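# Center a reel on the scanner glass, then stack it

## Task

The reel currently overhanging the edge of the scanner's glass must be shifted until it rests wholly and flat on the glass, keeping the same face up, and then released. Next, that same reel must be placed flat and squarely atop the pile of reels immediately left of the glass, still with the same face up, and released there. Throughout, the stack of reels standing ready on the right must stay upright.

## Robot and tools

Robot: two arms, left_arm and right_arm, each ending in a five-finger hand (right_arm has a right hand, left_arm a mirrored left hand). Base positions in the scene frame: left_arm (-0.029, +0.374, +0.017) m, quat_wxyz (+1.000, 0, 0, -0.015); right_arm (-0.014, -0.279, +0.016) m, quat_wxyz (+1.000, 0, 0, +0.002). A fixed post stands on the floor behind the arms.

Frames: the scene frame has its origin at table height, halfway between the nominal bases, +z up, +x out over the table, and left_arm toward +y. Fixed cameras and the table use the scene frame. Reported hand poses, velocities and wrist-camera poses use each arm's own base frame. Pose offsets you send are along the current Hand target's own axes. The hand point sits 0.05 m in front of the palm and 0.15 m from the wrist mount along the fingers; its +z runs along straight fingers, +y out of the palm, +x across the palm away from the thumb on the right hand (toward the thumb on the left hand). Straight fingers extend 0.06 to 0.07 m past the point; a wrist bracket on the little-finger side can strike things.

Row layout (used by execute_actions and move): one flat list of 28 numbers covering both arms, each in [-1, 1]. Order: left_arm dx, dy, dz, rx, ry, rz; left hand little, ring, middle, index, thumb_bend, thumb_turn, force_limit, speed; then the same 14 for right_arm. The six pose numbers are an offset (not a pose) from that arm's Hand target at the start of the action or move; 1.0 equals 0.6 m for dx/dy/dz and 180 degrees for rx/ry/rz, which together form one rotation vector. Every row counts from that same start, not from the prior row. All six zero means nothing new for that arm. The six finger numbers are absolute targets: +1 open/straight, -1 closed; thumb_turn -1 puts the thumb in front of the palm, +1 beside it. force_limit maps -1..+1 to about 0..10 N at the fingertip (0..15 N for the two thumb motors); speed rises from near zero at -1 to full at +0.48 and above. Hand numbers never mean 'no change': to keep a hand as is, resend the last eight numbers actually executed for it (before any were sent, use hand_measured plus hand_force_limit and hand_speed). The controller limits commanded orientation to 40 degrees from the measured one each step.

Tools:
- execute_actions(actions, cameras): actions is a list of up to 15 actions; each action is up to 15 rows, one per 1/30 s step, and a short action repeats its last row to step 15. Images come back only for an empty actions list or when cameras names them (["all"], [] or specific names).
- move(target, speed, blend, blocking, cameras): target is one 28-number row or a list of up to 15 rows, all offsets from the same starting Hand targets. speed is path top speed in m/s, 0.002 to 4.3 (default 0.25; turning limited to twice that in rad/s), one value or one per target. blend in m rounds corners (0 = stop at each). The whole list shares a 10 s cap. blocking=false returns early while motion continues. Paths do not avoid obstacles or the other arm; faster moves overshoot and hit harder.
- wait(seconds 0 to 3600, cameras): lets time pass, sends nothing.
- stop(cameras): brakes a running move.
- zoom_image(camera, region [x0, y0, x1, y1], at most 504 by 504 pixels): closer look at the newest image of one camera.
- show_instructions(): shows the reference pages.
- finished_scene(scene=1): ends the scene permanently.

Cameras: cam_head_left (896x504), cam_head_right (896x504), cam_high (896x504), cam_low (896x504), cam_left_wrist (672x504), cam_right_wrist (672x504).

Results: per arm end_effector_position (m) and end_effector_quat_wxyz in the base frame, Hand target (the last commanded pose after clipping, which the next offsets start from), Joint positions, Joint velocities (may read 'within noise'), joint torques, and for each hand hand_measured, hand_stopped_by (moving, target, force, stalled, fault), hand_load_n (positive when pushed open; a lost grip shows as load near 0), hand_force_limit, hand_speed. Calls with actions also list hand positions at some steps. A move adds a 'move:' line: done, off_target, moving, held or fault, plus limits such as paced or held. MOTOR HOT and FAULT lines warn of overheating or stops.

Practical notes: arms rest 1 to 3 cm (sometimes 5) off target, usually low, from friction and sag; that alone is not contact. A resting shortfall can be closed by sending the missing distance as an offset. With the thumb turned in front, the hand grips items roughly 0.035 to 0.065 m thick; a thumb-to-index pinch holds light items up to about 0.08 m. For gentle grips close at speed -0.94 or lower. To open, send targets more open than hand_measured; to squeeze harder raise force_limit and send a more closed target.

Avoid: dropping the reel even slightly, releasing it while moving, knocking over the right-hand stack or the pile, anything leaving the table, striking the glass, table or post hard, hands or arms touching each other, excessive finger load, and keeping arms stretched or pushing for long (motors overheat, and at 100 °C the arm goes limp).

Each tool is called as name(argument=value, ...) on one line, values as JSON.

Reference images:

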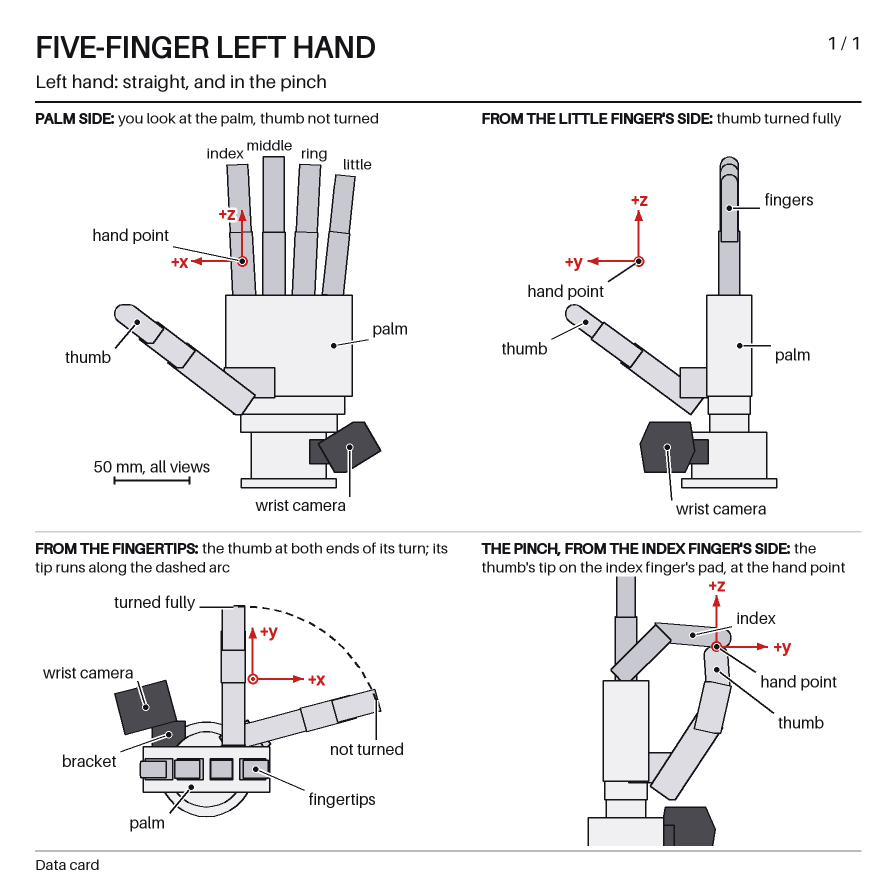

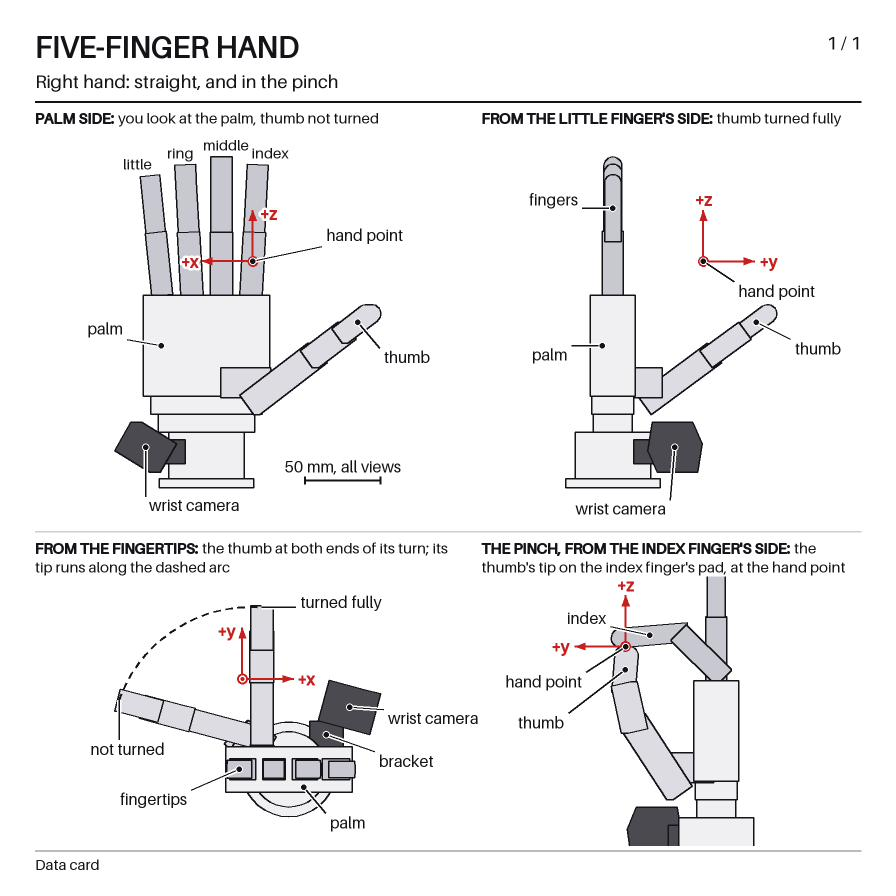

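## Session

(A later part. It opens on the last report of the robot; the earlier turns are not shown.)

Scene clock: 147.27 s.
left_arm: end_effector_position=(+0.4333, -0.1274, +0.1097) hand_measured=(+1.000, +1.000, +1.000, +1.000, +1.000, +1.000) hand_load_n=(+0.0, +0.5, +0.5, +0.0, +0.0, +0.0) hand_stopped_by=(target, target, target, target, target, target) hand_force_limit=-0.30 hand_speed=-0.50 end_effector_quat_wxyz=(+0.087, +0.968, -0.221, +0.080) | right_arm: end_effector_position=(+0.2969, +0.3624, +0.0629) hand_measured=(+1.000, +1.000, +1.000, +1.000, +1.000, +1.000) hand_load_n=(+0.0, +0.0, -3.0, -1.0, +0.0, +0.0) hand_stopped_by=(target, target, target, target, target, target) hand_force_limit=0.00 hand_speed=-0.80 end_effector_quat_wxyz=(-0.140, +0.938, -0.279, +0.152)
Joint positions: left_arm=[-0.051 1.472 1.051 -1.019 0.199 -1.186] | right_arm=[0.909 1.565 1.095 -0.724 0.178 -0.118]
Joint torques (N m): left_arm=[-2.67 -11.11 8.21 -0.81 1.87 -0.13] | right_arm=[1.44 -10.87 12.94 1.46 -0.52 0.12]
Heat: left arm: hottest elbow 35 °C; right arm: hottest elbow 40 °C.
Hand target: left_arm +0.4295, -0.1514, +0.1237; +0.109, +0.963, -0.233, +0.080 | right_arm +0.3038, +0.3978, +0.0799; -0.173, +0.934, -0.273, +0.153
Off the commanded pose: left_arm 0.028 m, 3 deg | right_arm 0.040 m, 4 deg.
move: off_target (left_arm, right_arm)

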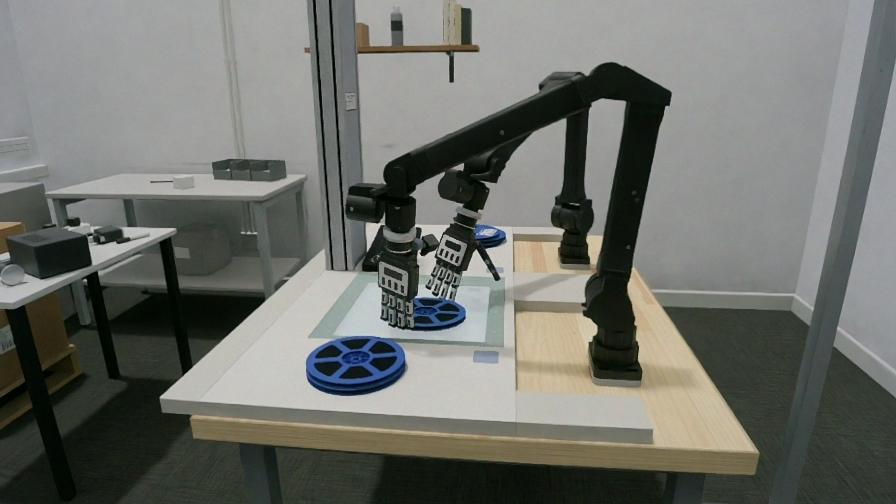

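wait(seconds=0.1, cameras=["cam_high", "cam_head_right", "cam_left_wrist", "cam_low"])

zoom_image(camera="cam_high", region=[500, 180, 640, 290])

Scene clock: 147.60 s.
left_arm: end_effector_position=(+0.4332, -0.1274, +0.1097) hand_measured=(+1.000, +1.000, +1.000, +1.000, +1.000, +1.000) hand_load_n=(+0.0, +0.0, +0.5, +0.0, -0.5, +0.0) hand_stopped_by=(target, target, target, target, target, target) hand_force_limit=-0.30 hand_speed=-0.50 end_effector_quat_wxyz=(+0.087, +0.968, -0.221, +0.080) | right_arm: end_effector_position=(+0.2970, +0.3624, +0.0631) hand_measured=(+1.000, +1.000, +1.000, +1.000, +1.000, +1.000) hand_load_n=(+0.0, +0.0, -3.5, -1.0, +0.0, +0.0) hand_stopped_by=(target, target, target, target, target, target) hand_force_limit=0.00 hand_speed=-0.80 end_effector_quat_wxyz=(-0.140, +0.938, -0.279, +0.152)
Joint positions: left_arm=[-0.051 1.472 1.051 -1.019 0.199 -1.186] | right_arm=[0.909 1.565 1.095 -0.724 0.178 -0.118]
Joint torques (N m): left_arm=[-2.67 -11.4 8.17 -0.85 1.89 -0.15] | right_arm=[1.32 -10.87 12.89 1.48 -0.53 0.12]
Heat: left arm: hottest elbow 35 °C; right arm: hottest elbow 40 °C.
Hand target: left_arm +0.4295, -0.1514, +0.1237; +0.109, +0.963, -0.233, +0.080 | right_arm +0.3039, +0.3979, +0.0800; -0.173, +0.934, -0.273, +0.153
Off the commanded pose: left_arm 0.028 m, 3 deg | right_arm 0.040 m, 4 deg.
wait: 0.10 s; at rest from the start
cam_left_wrist: T_world_to_cam=[[0.62487, 0.77802, -0.06496, -0.16625], [0.63167, -0.45491, 0.62774, -0.39464], [0.45884, -0.43328, -0.77571, -0.05155]] pos_world=[0.37682, -0.07252, 0.19694]
Images, in order (width x height): cam_head_right 896x504, cam_high 896x504, cam_low 896x504, cam_left_wrist 672x504.

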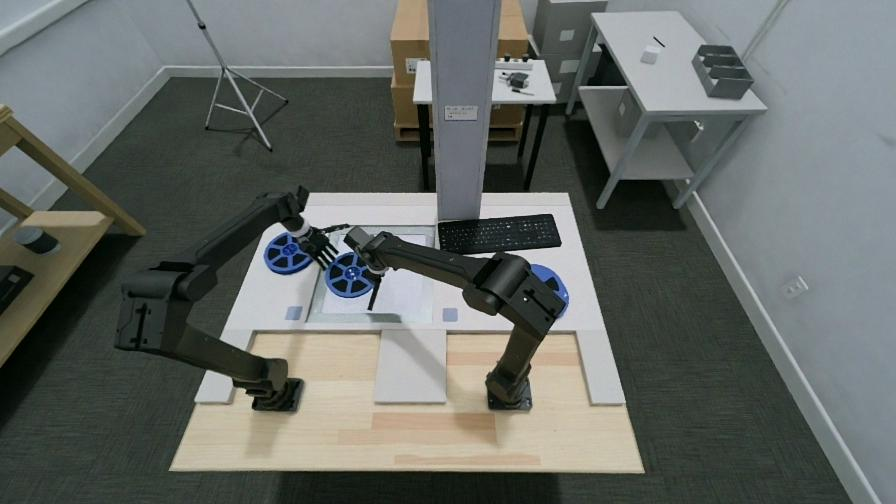

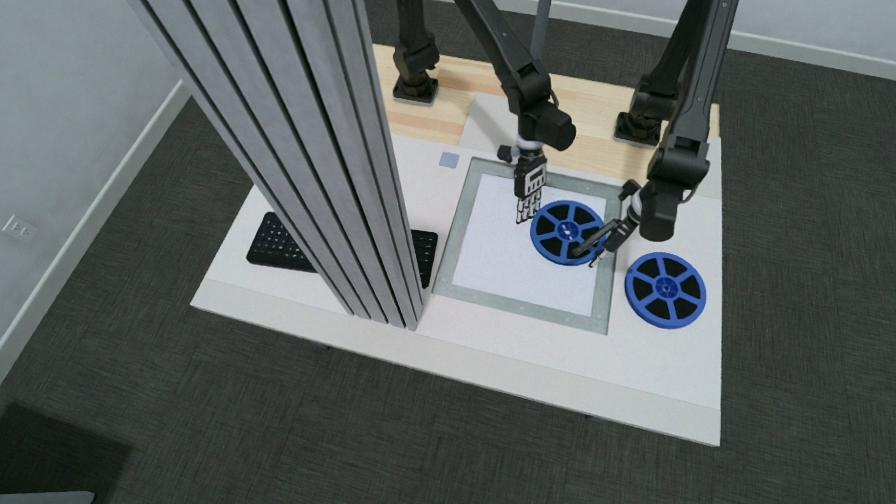

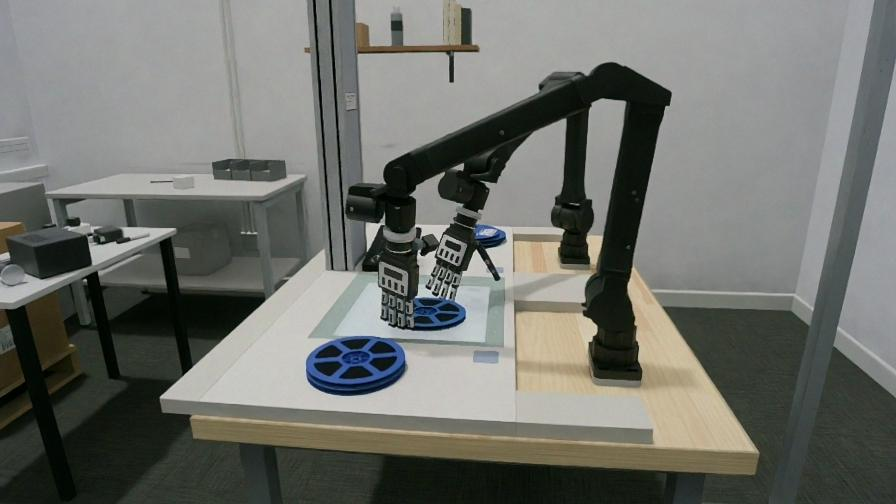

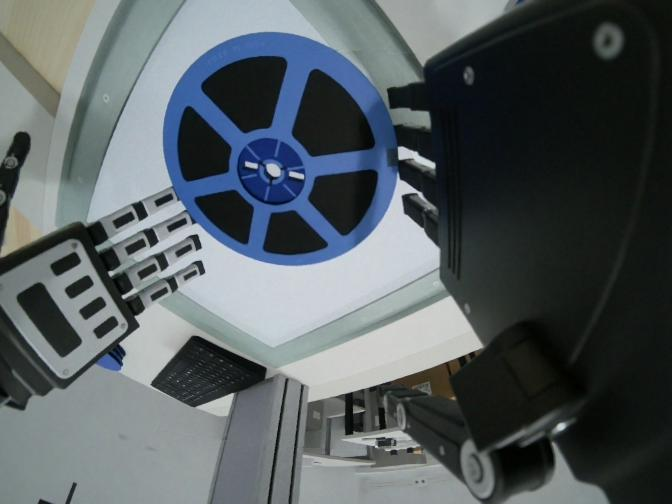

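Scaled by 3.600 from the camera's image (finer frame: 1280x720).

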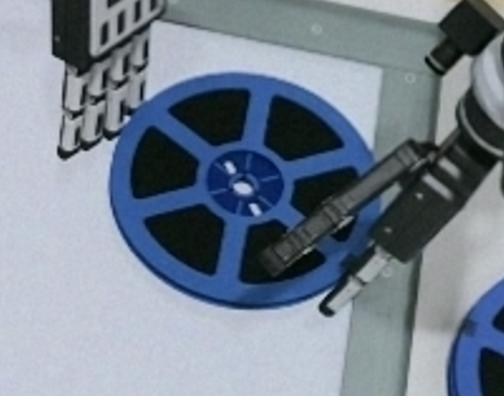

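move(target=[[-0.0005,0.01309,0.00225,0,0,0,1,1,1,1,1,1,-0.3,-0.5,-0.0011,-0.01215,0.0053,0,0,0,1,1,1,1,1,1,0,-0.8],[0.00462,0.01743,-0.02183,0,0,0,1,1,1,1,1,1,-0.3,-0.5,0.00365,-0.02232,-0.01703,0,0,0,1,1,1,1,1,1,0,-0.8]], speed=0.03, cameras=["cam_low"])

zoom_image(camera="cam_low", region=[340, 240, 520, 340])

Scene clock: 150.07 s.
left_arm: end_effector_position=(+0.4279, -0.1336, +0.1230) hand_measured=(+1.000, +1.000, +1.000, +1.000, +1.000, +1.000) hand_load_n=(+0.0, +0.0, +0.5, +0.0, +0.0, -0.5) hand_stopped_by=(target, target, target, target, target, target) hand_force_limit=-0.30 hand_speed=-0.50 end_effector_quat_wxyz=(+0.087, +0.968, -0.220, +0.079) | right_arm: end_effector_position=(+0.2920, +0.3602, +0.0667) hand_measured=(+1.000, +1.000, +1.000, +1.000, +1.000, +1.000) hand_load_n=(+0.0, +0.0, -4.5, -2.0, +0.0, +0.0) hand_stopped_by=(target, target, target, target, target, target) hand_force_limit=0.00 hand_speed=-0.80 end_effector_quat_wxyz=(-0.122, +0.943, -0.276, +0.143)
Joint positions: left_arm=[-0.068 1.445 1.061 -1.054 0.195 -1.206] | right_arm=[0.914 1.574 1.121 -0.781 0.176 -0.118]
Joint torques (N m): left_arm=[-2.73 -10.64 8.76 -0.88 1.97 -0.12] | right_arm=[1.08 -11.69 14.35 1.78 -0.44 0.14]
Heat: left arm: hottest elbow 35 °C; right arm: hottest elbow 40 °C.
Hand target: left_arm +0.4257, -0.1586, +0.1387; +0.109, +0.963, -0.233, +0.080 | right_arm +0.3077, +0.4048, +0.0949; -0.173, +0.934, -0.273, +0.153
Off the commanded pose: left_arm 0.029 m, 3 deg | right_arm 0.055 m, 6 deg.
move: off_target (left_arm, right_arm)

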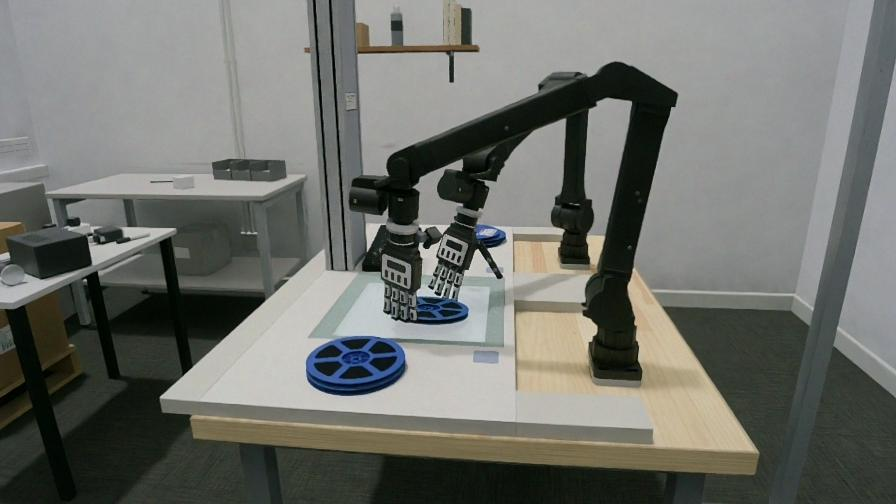

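Scaled by 2.800 from the camera's image (finer frame: 1280x720).

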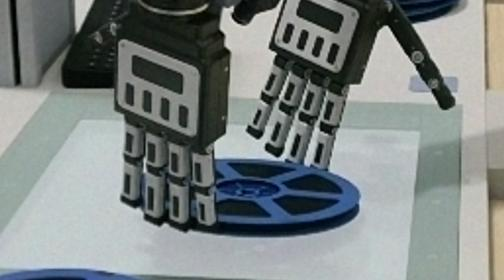

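move(target=[0,0,0,0,0,0,1,1,1,1,1,1,-0.3,-0.5,0.00475,-0.01017,-0.02234,0,0,0,1,1,1,1,1,1,0,-0.8], speed=0.03, cameras=["cam_low","cam_left_wrist"])

zoom_image(camera="cam_low", region=[340, 240, 520, 340])

Scene clock: 151.23 s.
left_arm: end_effector_position=(+0.4250, -0.1387, +0.1238) hand_measured=(+1.000, +1.000, +1.000, +1.000, +1.000, +1.000) hand_load_n=(+0.0, +0.0, +0.5, +0.0, +0.0, +0.0) hand_stopped_by=(target, target, target, target, target, target) hand_force_limit=-0.30 hand_speed=-0.50 end_effector_quat_wxyz=(+0.092, +0.967, -0.224, +0.076) | right_arm: end_effector_position=(+0.2851, +0.3574, +0.0698) hand_measured=(+1.000, +1.000, +1.000, +1.000, +1.000, +1.000) hand_load_n=(+0.0, +0.0, -6.0, -1.0, +0.0, +0.0) hand_stopped_by=(target, target, target, target, target, target) hand_force_limit=0.00 hand_speed=-0.80 end_effector_quat_wxyz=(-0.110, +0.946, -0.272, +0.135)
Joint positions: left_arm=[-0.077 1.445 1.061 -1.061 0.205 -1.206] | right_arm=[0.919 1.574 1.132 -0.822 0.169 -0.118]
Joint torques (N m): left_arm=[-1.96 -10.52 8.8 -0.68 1.58 -0.14] | right_arm=[0.73 -13.04 15.21 1.84 -0.24 0.14]
Heat: left arm: hottest elbow 35 °C; right arm: hottest elbow 40 °C.
Hand target: left_arm +0.4256, -0.1586, +0.1387; +0.109, +0.963, -0.233, +0.080 | right_arm +0.3077, +0.4048, +0.1099; -0.173, +0.934, -0.273, +0.153
Off the commanded pose: left_arm 0.025 m, 2 deg | right_arm 0.066 m, 8 deg.
move: off_target (right_arm)
cam_left_wrist: T_world_to_cam=[[0.62967, 0.77312, -0.07616, -0.15279], [0.63408, -0.45481, 0.62538, -0.40415], [0.44885, -0.44207, -0.7766, -0.0387]] pos_world=[0.36984, -0.08279, 0.21105]

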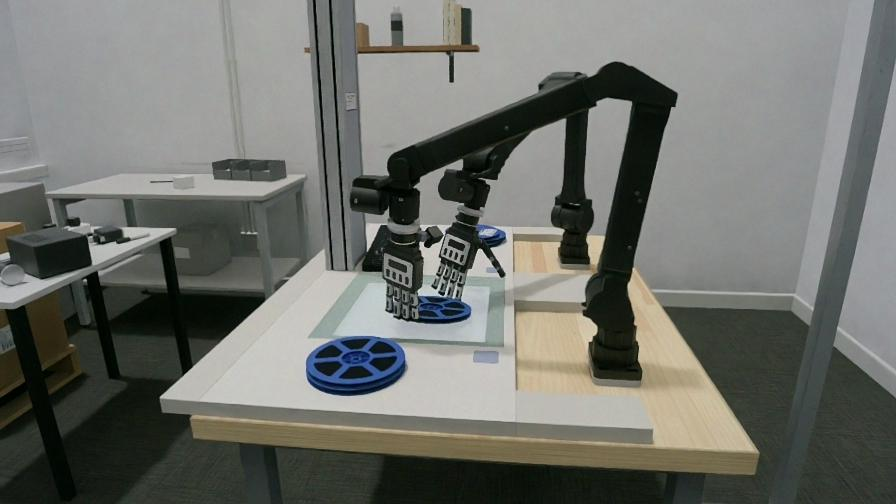

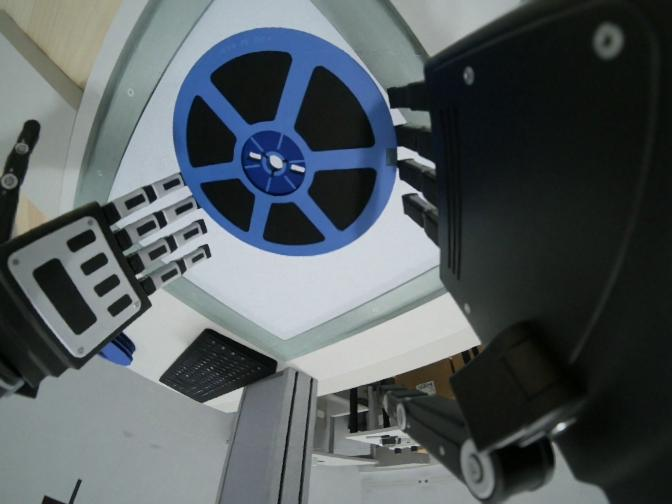

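Scaled by 2.800 from the camera's image (finer frame: 1280x720).

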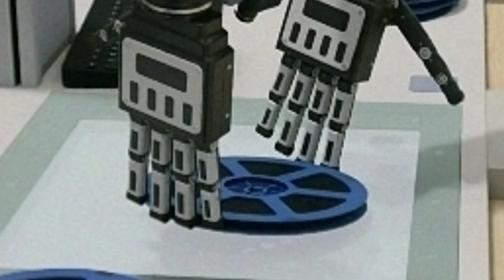

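move(target=[0,0,0,0,0,0,1,1,1,1,1,1,-0.3,-0.5,0.00475,-0.01017,-0.02234,0,0,0,1,1,1,1,1,1,0,-0.8], speed=0.03, cameras=["cam_low","cam_high"])

zoom_image(camera="cam_low", region=[340, 240, 520, 340])

zoom_image(camera="cam_high", region=[500, 180, 640, 290])

Scene clock: 152.63 s.
left_arm: end_effector_position=(+0.4249, -0.1392, +0.1239) hand_measured=(+1.000, +1.000, +1.000, +1.000, +1.000, +1.000) hand_load_n=(+0.0, +0.5, +0.0, +0.0, -0.5, +0.0) hand_stopped_by=(target, target, target, target, target, target) hand_force_limit=-0.30 hand_speed=-0.50 end_effector_quat_wxyz=(+0.092, +0.967, -0.224, +0.076) | right_arm: end_effector_position=(+0.2844, +0.3568, +0.0777) hand_measured=(+1.000, +1.000, +1.000, +1.000, +1.000, +1.000) hand_load_n=(+0.0, +0.0, -6.0, -1.0, +0.0, +0.0) hand_stopped_by=(target, target, target, target, target, target) hand_force_limit=0.00 hand_speed=-0.80 end_effector_quat_wxyz=(-0.102, +0.948, -0.271, +0.131)
Joint positions: left_arm=[-0.077 1.445 1.061 -1.061 0.206 -1.206] | right_arm=[0.92 1.574 1.156 -0.863 0.169 -0.118]
Joint torques (N m): left_arm=[-2.37 -10.52 8.83 -0.7 1.54 -0.13] | right_arm=[0.62 -14.21 15.41 1.87 -0.22 0.13]
Heat: left arm: hottest elbow 35 °C; right arm: hottest elbow 40 °C.
Hand target: left_arm +0.4257, -0.1585, +0.1387; +0.109, +0.963, -0.233, +0.080 | right_arm +0.3077, +0.4049, +0.1250; -0.173, +0.934, -0.273, +0.153
Off the commanded pose: left_arm 0.024 m, 2 deg | right_arm 0.071 m, 9 deg.
move: off_target (right_arm)
Images, in order (width x height): cam_high 896x504, cam_low 896x504.

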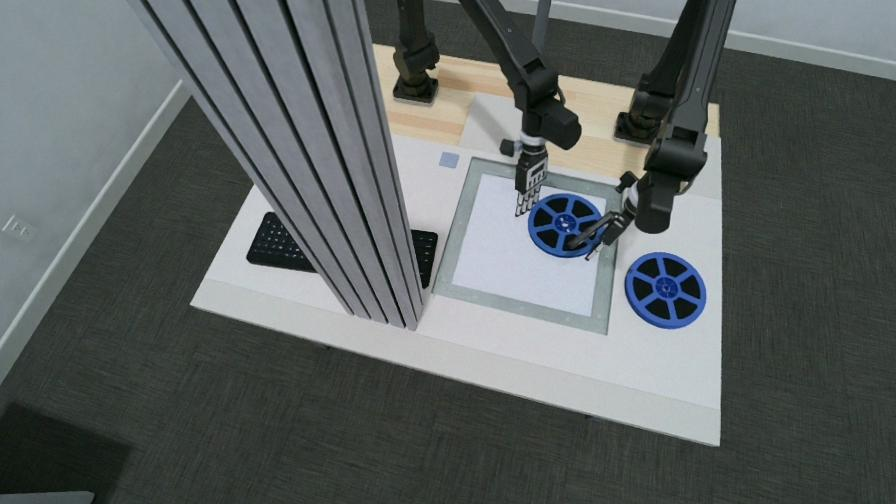

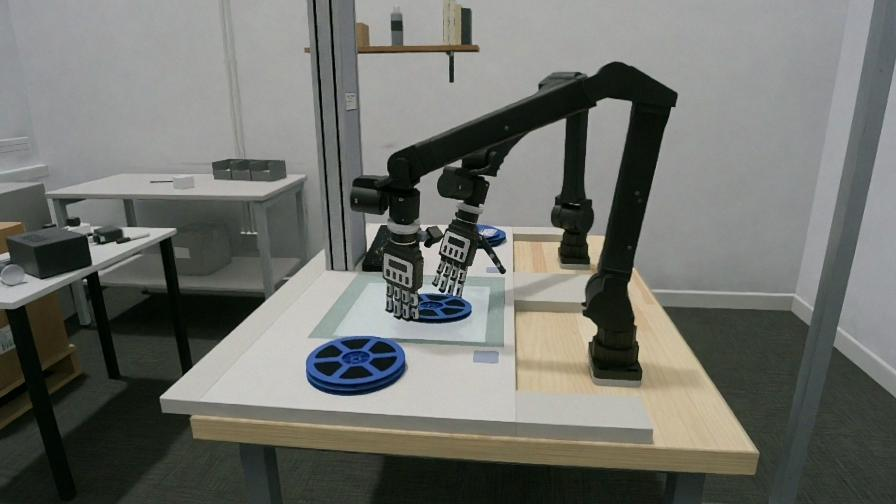

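Scaled by 2.800 from the camera's image (finer frame: 1280x720).

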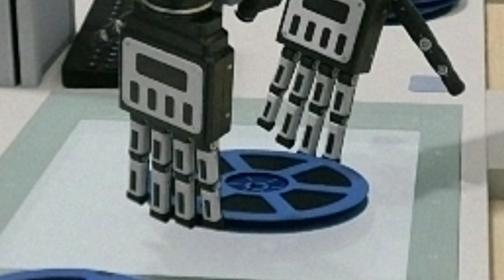

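Scaled by 3.600 from the camera's image (finer frame: 1280x720).

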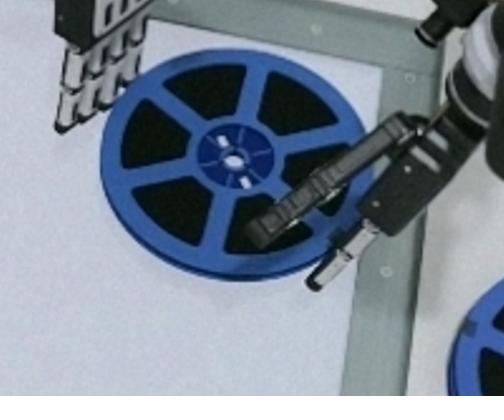

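move(target=[0,0,0,0,0,0,1,1,1,1,1,1,-0.3,-0.5,0.00475,-0.01017,-0.02234,0,0,0,1,1,1,1,1,1,0,-0.8], speed=0.03, cameras=["cam_low"])

zoom_image(camera="cam_low", region=[340, 240, 520, 340])

Scene clock: 154.33 s.
left_arm: end_effector_position=(+0.4249, -0.1391, +0.1238) hand_measured=(+1.000, +1.000, +1.000, +1.000, +1.000, +1.000) hand_load_n=(+0.0, +0.5, +0.0, +0.0, +0.0, +0.0) hand_stopped_by=(target, target, target, target, target, target) hand_force_limit=-0.30 hand_speed=-0.50 end_effector_quat_wxyz=(+0.092, +0.967, -0.224, +0.076) | right_arm: end_effector_position=(+0.2842, +0.3566, +0.0924) hand_measured=(+1.000, +1.000, +1.000, +1.000, +1.000, +1.000) hand_load_n=(+0.0, +0.0, -6.5, -1.5, +0.0, +0.0) hand_stopped_by=(target, target, target, target, target, target) hand_force_limit=0.00 hand_speed=-0.80 end_effector_quat_wxyz=(-0.100, +0.948, -0.271, +0.131)
Joint positions: left_arm=[-0.077 1.445 1.061 -1.061 0.205 -1.206] | right_arm=[0.92 1.56 1.182 -0.906 0.169 -0.118]
Joint torques (N m): left_arm=[-1.79 -10.7 8.8 -0.68 1.56 -0.15] | right_arm=[0.62 -13.98 15.66 2.03 -0.22 0.13]
Heat: left arm: hottest elbow 35 °C; right arm: hottest elbow 41 °C.
Hand target: left_arm +0.4257, -0.1585, +0.1387; +0.109, +0.963, -0.233, +0.080 | right_arm +0.3077, +0.4048, +0.1398; -0.173, +0.934, -0.273, +0.153
Off the commanded pose: left_arm 0.025 m, 2 deg | right_arm 0.072 m, 9 deg.
move: off_target (right_arm)

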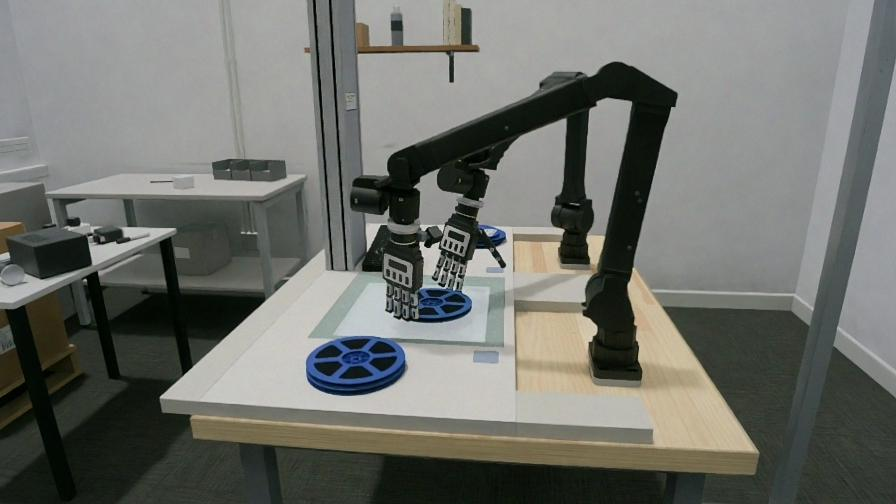

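Scaled by 2.800 from the camera's image (finer frame: 1280x720).

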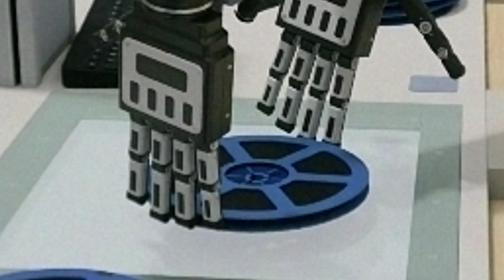

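zoom_image(camera="cam_low", region=[385, 270, 485, 330])

Scaled by 5.040 from the camera's image (finer frame: 1280x720).

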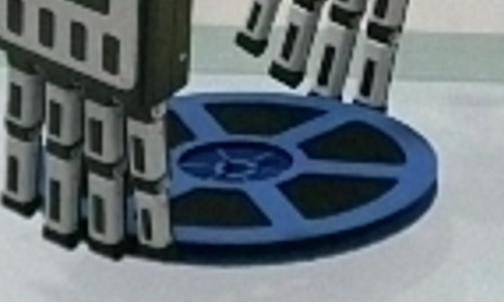

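move(target=[0.00512,0.00434,-0.02408,0,0,0,1,1,1,1,1,1,-0.3,-0.5,0.00475,-0.01017,-0.02234,0,0,0,1,1,1,1,1,1,0,-0.8], speed=0.03, cameras=["cam_low"])

zoom_image(camera="cam_low", region=[385, 270, 485, 330])

Scene clock: 155.97 s.
left_arm: end_effector_position=(+0.4234, -0.1385, +0.1343) hand_measured=(+1.000, +1.000, +1.000, +1.000, +1.000, +1.000) hand_load_n=(+0.5, +0.5, +0.0, +0.0, +0.0, +0.0) hand_stopped_by=(target, target, target, target, target, target) hand_force_limit=-0.30 hand_speed=-0.50 end_effector_quat_wxyz=(+0.091, +0.968, -0.224, +0.072) | right_arm: end_effector_position=(+0.2843, +0.3567, +0.1074) hand_measured=(+1.000, +1.000, +1.000, +1.000, +1.000, +1.000) hand_load_n=(+0.0, +0.0, -6.5, -2.0, +0.0, +0.0) hand_stopped_by=(target, target, target, target, target, target) hand_force_limit=0.00 hand_speed=-0.80 end_effector_quat_wxyz=(-0.099, +0.948, -0.271, +0.130)
Joint positions: left_arm=[-0.077 1.435 1.081 -1.099 0.202 -1.206] | right_arm=[0.92 1.548 1.21 -0.948 0.169 -0.118]
Joint torques (N m): left_arm=[-2.26 -10.75 9.31 -0.75 1.68 -0.11] | right_arm=[0.62 -13.74 15.95 2.1 -0.23 0.14]
Heat: left arm: hottest elbow 35 °C; right arm: hottest elbow 41 °C.
Hand target: left_arm +0.4256, -0.1585, +0.1537; +0.109, +0.963, -0.233, +0.080 | right_arm +0.3077, +0.4050, +0.1550; -0.173, +0.934, -0.273, +0.153
Off the commanded pose: left_arm 0.028 m, 2 deg | right_arm 0.071 m, 9 deg.
move: off_target (left_arm, right_arm)

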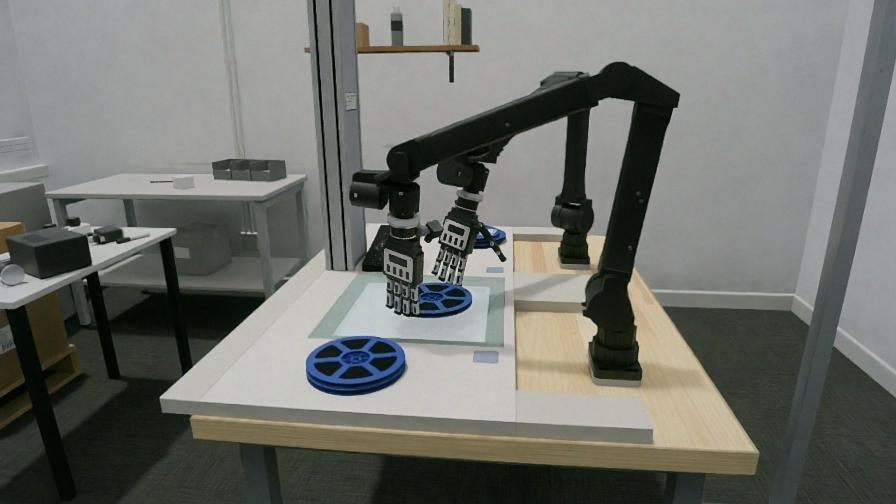

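Scaled by 5.040 from the camera's image (finer frame: 1280x720).

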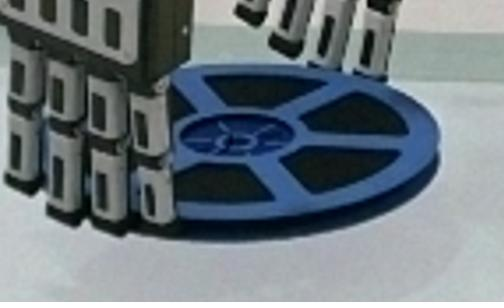

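wait(seconds=0.1, cameras=["cam_high","cam_head_right","cam_left_wrist"])

zoom_image(camera="cam_high", region=[500, 160, 640, 270])

zoom_image(camera="cam_head_right", region=[300, 210, 420, 310])

Scene clock: 156.53 s.
left_arm: end_effector_position=(+0.4234, -0.1385, +0.1343) hand_measured=(+1.000, +1.000, +1.000, +1.000, +1.000, +1.000) hand_load_n=(+0.0, +0.5, +0.0, +0.0, +0.0, +0.0) hand_stopped_by=(target, target, target, target, target, target) hand_force_limit=-0.30 hand_speed=-0.50 end_effector_quat_wxyz=(+0.091, +0.968, -0.224, +0.072) | right_arm: end_effector_position=(+0.2842, +0.3566, +0.1074) hand_measured=(+1.000, +1.000, +1.000, +1.000, +1.000, +1.000) hand_load_n=(+0.0, +0.0, -6.5, -2.0, +0.0, +0.0) hand_stopped_by=(target, target, target, target, target, target) hand_force_limit=0.00 hand_speed=-0.80 end_effector_quat_wxyz=(-0.099, +0.948, -0.271, +0.130)
Joint positions: left_arm=[-0.077 1.435 1.081 -1.099 0.202 -1.206] | right_arm=[0.92 1.548 1.21 -0.949 0.169 -0.118]
Joint torques (N m): left_arm=[-2.2 -10.75 9.33 -0.73 1.68 -0.13] | right_arm=[0.62 -13.86 15.92 2.1 -0.23 0.13]
Heat: left arm: hottest elbow 35 °C; right arm: hottest elbow 41 °C.
Hand target: left_arm +0.4257, -0.1585, +0.1537; +0.109, +0.963, -0.233, +0.080 | right_arm +0.3077, +0.4049, +0.1549; -0.173, +0.934, -0.273, +0.153
Off the commanded pose: left_arm 0.028 m, 2 deg | right_arm 0.072 m, 9 deg.
wait: 0.10 s; at rest from the start
cam_left_wrist: T_world_to_cam=[[0.62942, 0.77306, -0.07886, -0.15064], [0.63876, -0.45693, 0.61903, -0.41097], [0.44251, -0.44, -0.7814, -0.02607]] pos_world=[0.36886, -0.0828, 0.22215]
Images, in order (width x height): cam_head_right 896x504, cam_high 896x504, cam_left_wrist 672x504.

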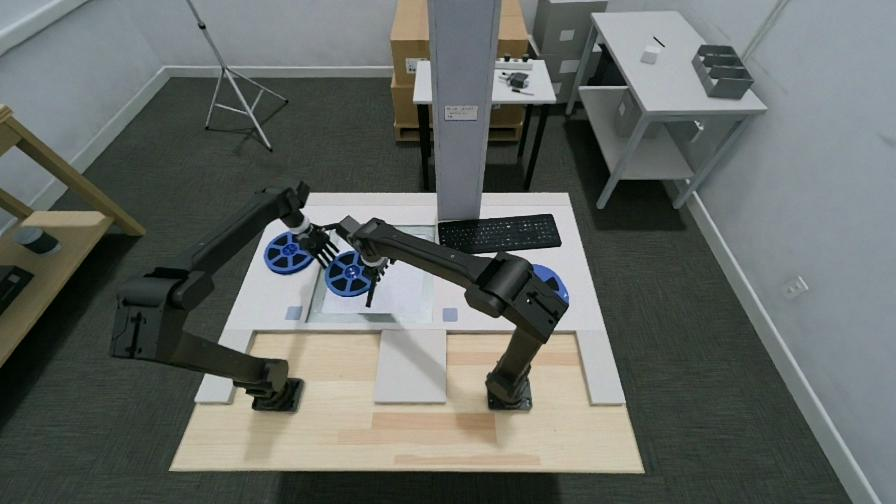

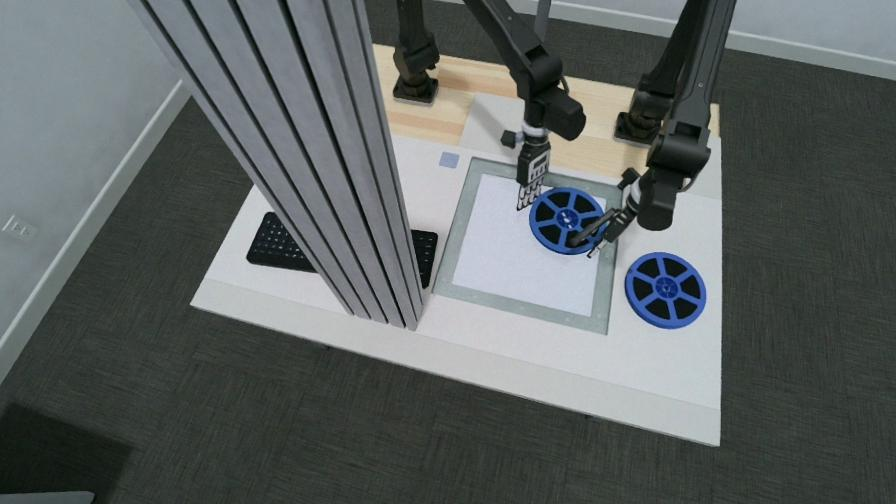

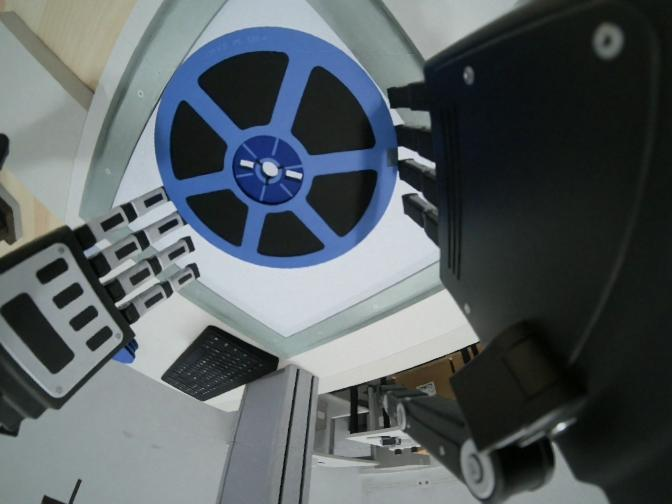

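Scaled by 3.600 from the camera's image (finer frame: 1280x720).

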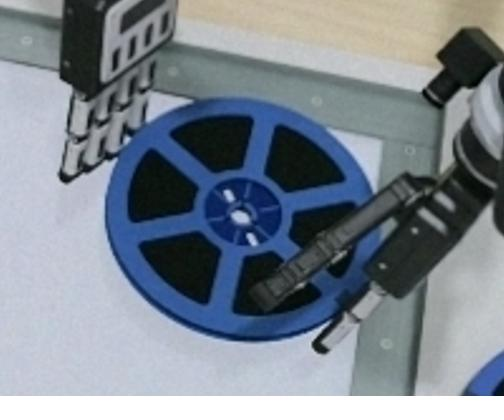

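Scaled by 4.200 from the camera's image (finer frame: 1280x720).

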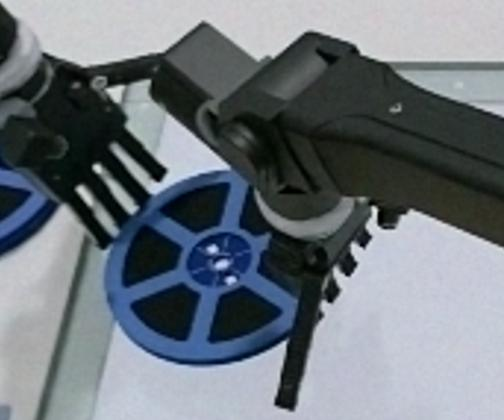

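move(target=[-0.0066,-0.11955,-0.03333,0,0,0,1,1,1,1,1,1,-0.3,-0.5,-0.02337,-0.11277,0.0456,0.02173,0,0.00462,1,1,1,1,1,1,0,-0.8], speed=0.05, cameras=["cam_low","cam_left_wrist"])

zoom_image(camera="cam_low", region=[360, 250, 480, 340])

Scene clock: 161.30 s.
left_arm: end_effector_position=(+0.4522, -0.0743, +0.1515) hand_measured=(+1.000, +1.000, +1.000, +1.000, +1.000, +1.000) hand_load_n=(+0.0, +0.5, +0.0, +0.0, +0.0, +0.0) hand_stopped_by=(target, target, target, target, target, target) hand_force_limit=-0.30 hand_speed=-0.50 end_effector_quat_wxyz=(+0.088, +0.968, -0.220, +0.084) | right_arm: end_effector_position=(+0.3129, +0.4168, +0.1149) hand_measured=(+1.000, +1.000, +1.000, +1.000, +1.000, +1.000) hand_load_n=(+0.0, +0.0, -6.0, -2.5, +0.0, +0.0) hand_stopped_by=(target, target, target, target, target, target) hand_force_limit=0.00 hand_speed=-0.80 end_effector_quat_wxyz=(-0.130, +0.943, -0.272, +0.140)
Joint positions: left_arm=[0.076 1.482 1.177 -1.155 0.218 -1.06] | right_arm=[0.945 1.662 1.366 -0.931 0.173 -0.094]
Joint torques (N m): left_arm=[-1.08 -9.99 9.11 -1.05 1.8 0.04] | right_arm=[0.79 -13.63 16.25 3.12 -0.17 0.17]
Heat: left arm: hottest elbow 35 °C; right arm: hottest elbow 42 °C.
Hand target: left_arm +0.4537, -0.0897, +0.1599; +0.109, +0.963, -0.233, +0.080 | right_arm +0.3377, +0.4729, +0.1552; -0.206, +0.926, -0.274, +0.161
Off the commanded pose: left_arm 0.018 m, 3 deg | right_arm 0.073 m, 9 deg.
move: off_target (left_arm, right_arm)
cam_left_wrist: T_world_to_cam=[[0.62372, 0.77913, -0.06276, -0.21645], [0.62786, -0.45156, 0.63394, -0.40765], [0.46558, -0.4348, -0.77083, -0.00869]] pos_world=[0.395, -0.01921, 0.23814]

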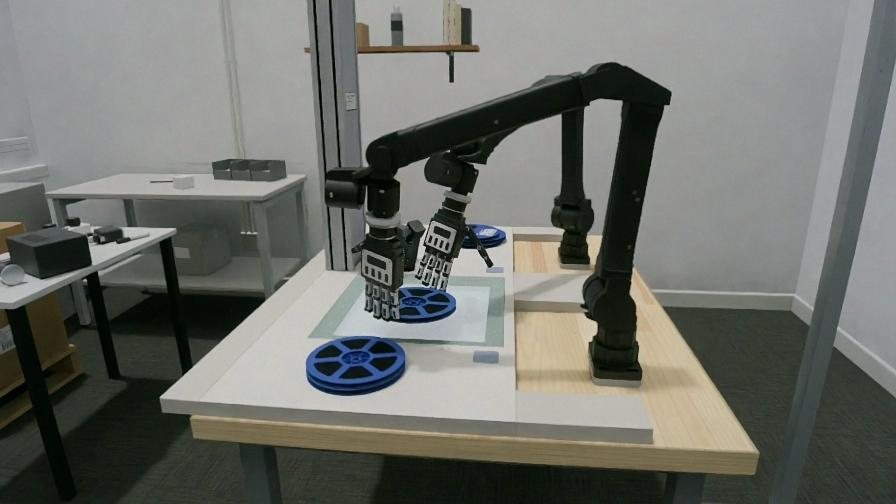

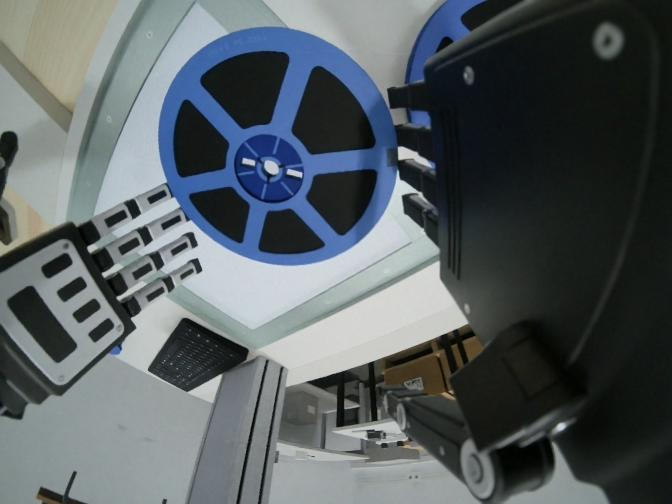

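Scaled by 4.200 from the camera's image (finer frame: 1280x720).

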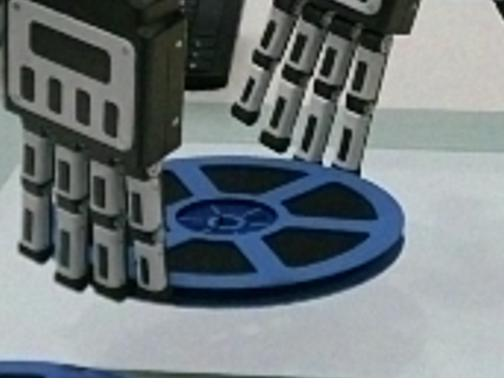

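move(target=[-0.01238,-0.15628,-0.0308,0,0,0,1,1,1,1,1,1,-0.3,-0.5,-0.0338,-0.1399,0.0699,0.02173,0,0.00464,1,1,1,1,1,1,0,-0.8], speed=0.05, cameras=["cam_low","cam_left_wrist"])

zoom_image(camera="cam_low", region=[330, 250, 450, 350])

Scene clock: 164.77 s.
left_arm: end_effector_position=(+0.4909, +0.0166, +0.1572) hand_measured=(+1.000, +1.000, +1.000, +1.000, +1.000, +1.000) hand_load_n=(+0.0, +0.0, +0.0, +0.0, +0.0, +0.0) hand_stopped_by=(target, target, target, target, target, target) hand_force_limit=-0.30 hand_speed=-0.50 end_effector_quat_wxyz=(+0.084, +0.968, -0.219, +0.092) | right_arm: end_effector_position=(+0.3536, +0.5037, +0.1079) hand_measured=(+1.000, +1.000, +1.000, +1.000, +1.000, +1.000) hand_load_n=(+0.0, +0.0, -6.0, -2.5, +0.0, +0.0) hand_stopped_by=(target, target, target, target, target, target) hand_force_limit=0.00 hand_speed=-0.80 end_effector_quat_wxyz=(-0.159, +0.937, -0.272, +0.149)
Joint positions: left_arm=[0.259 1.608 1.34 -1.216 0.233 -0.877] | right_arm=[0.974 1.864 1.619 -0.923 0.182 -0.068]
Joint torques (N m): left_arm=[-1.38 -11.69 8.64 -1.5 1.68 0.09] | right_arm=[0.79 -16.67 16.7 3.19 -0.11 0.18]
Heat: left arm: hottest elbow 35 °C; right arm: hottest elbow 42 °C.
Hand target: left_arm +0.4889, -0.0005, +0.1600; +0.109, +0.963, -0.233, +0.080 | right_arm +0.3758, +0.5610, +0.1548; -0.238, +0.916, -0.275, +0.168
Off the commanded pose: left_arm 0.017 m, 4 deg | right_arm 0.077 m, 10 deg.
move: off_target (left_arm, right_arm)
cam_left_wrist: T_world_to_cam=[[0.6215, 0.78188, -0.04907, -0.31214], [0.61951, -0.45217, 0.64167, -0.39171], [0.47952, -0.4292, -0.76541, 0.0094]] pos_world=[0.43215, 0.07097, 0.24323]

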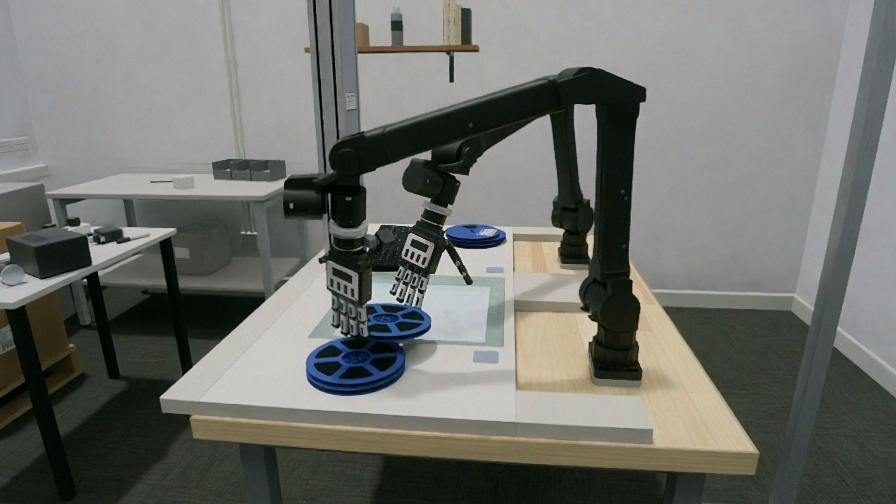

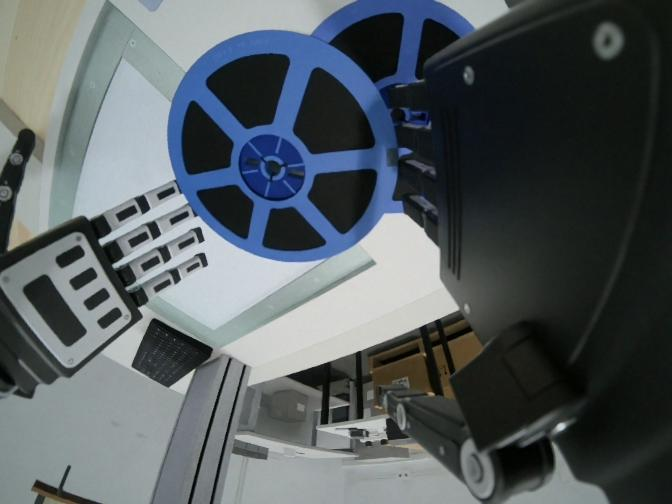

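Scaled by 4.200 from the camera's image (finer frame: 1280x720).

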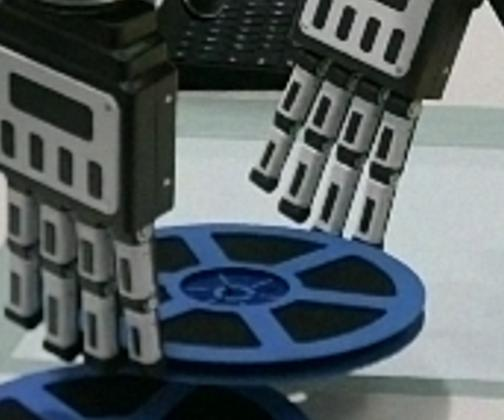

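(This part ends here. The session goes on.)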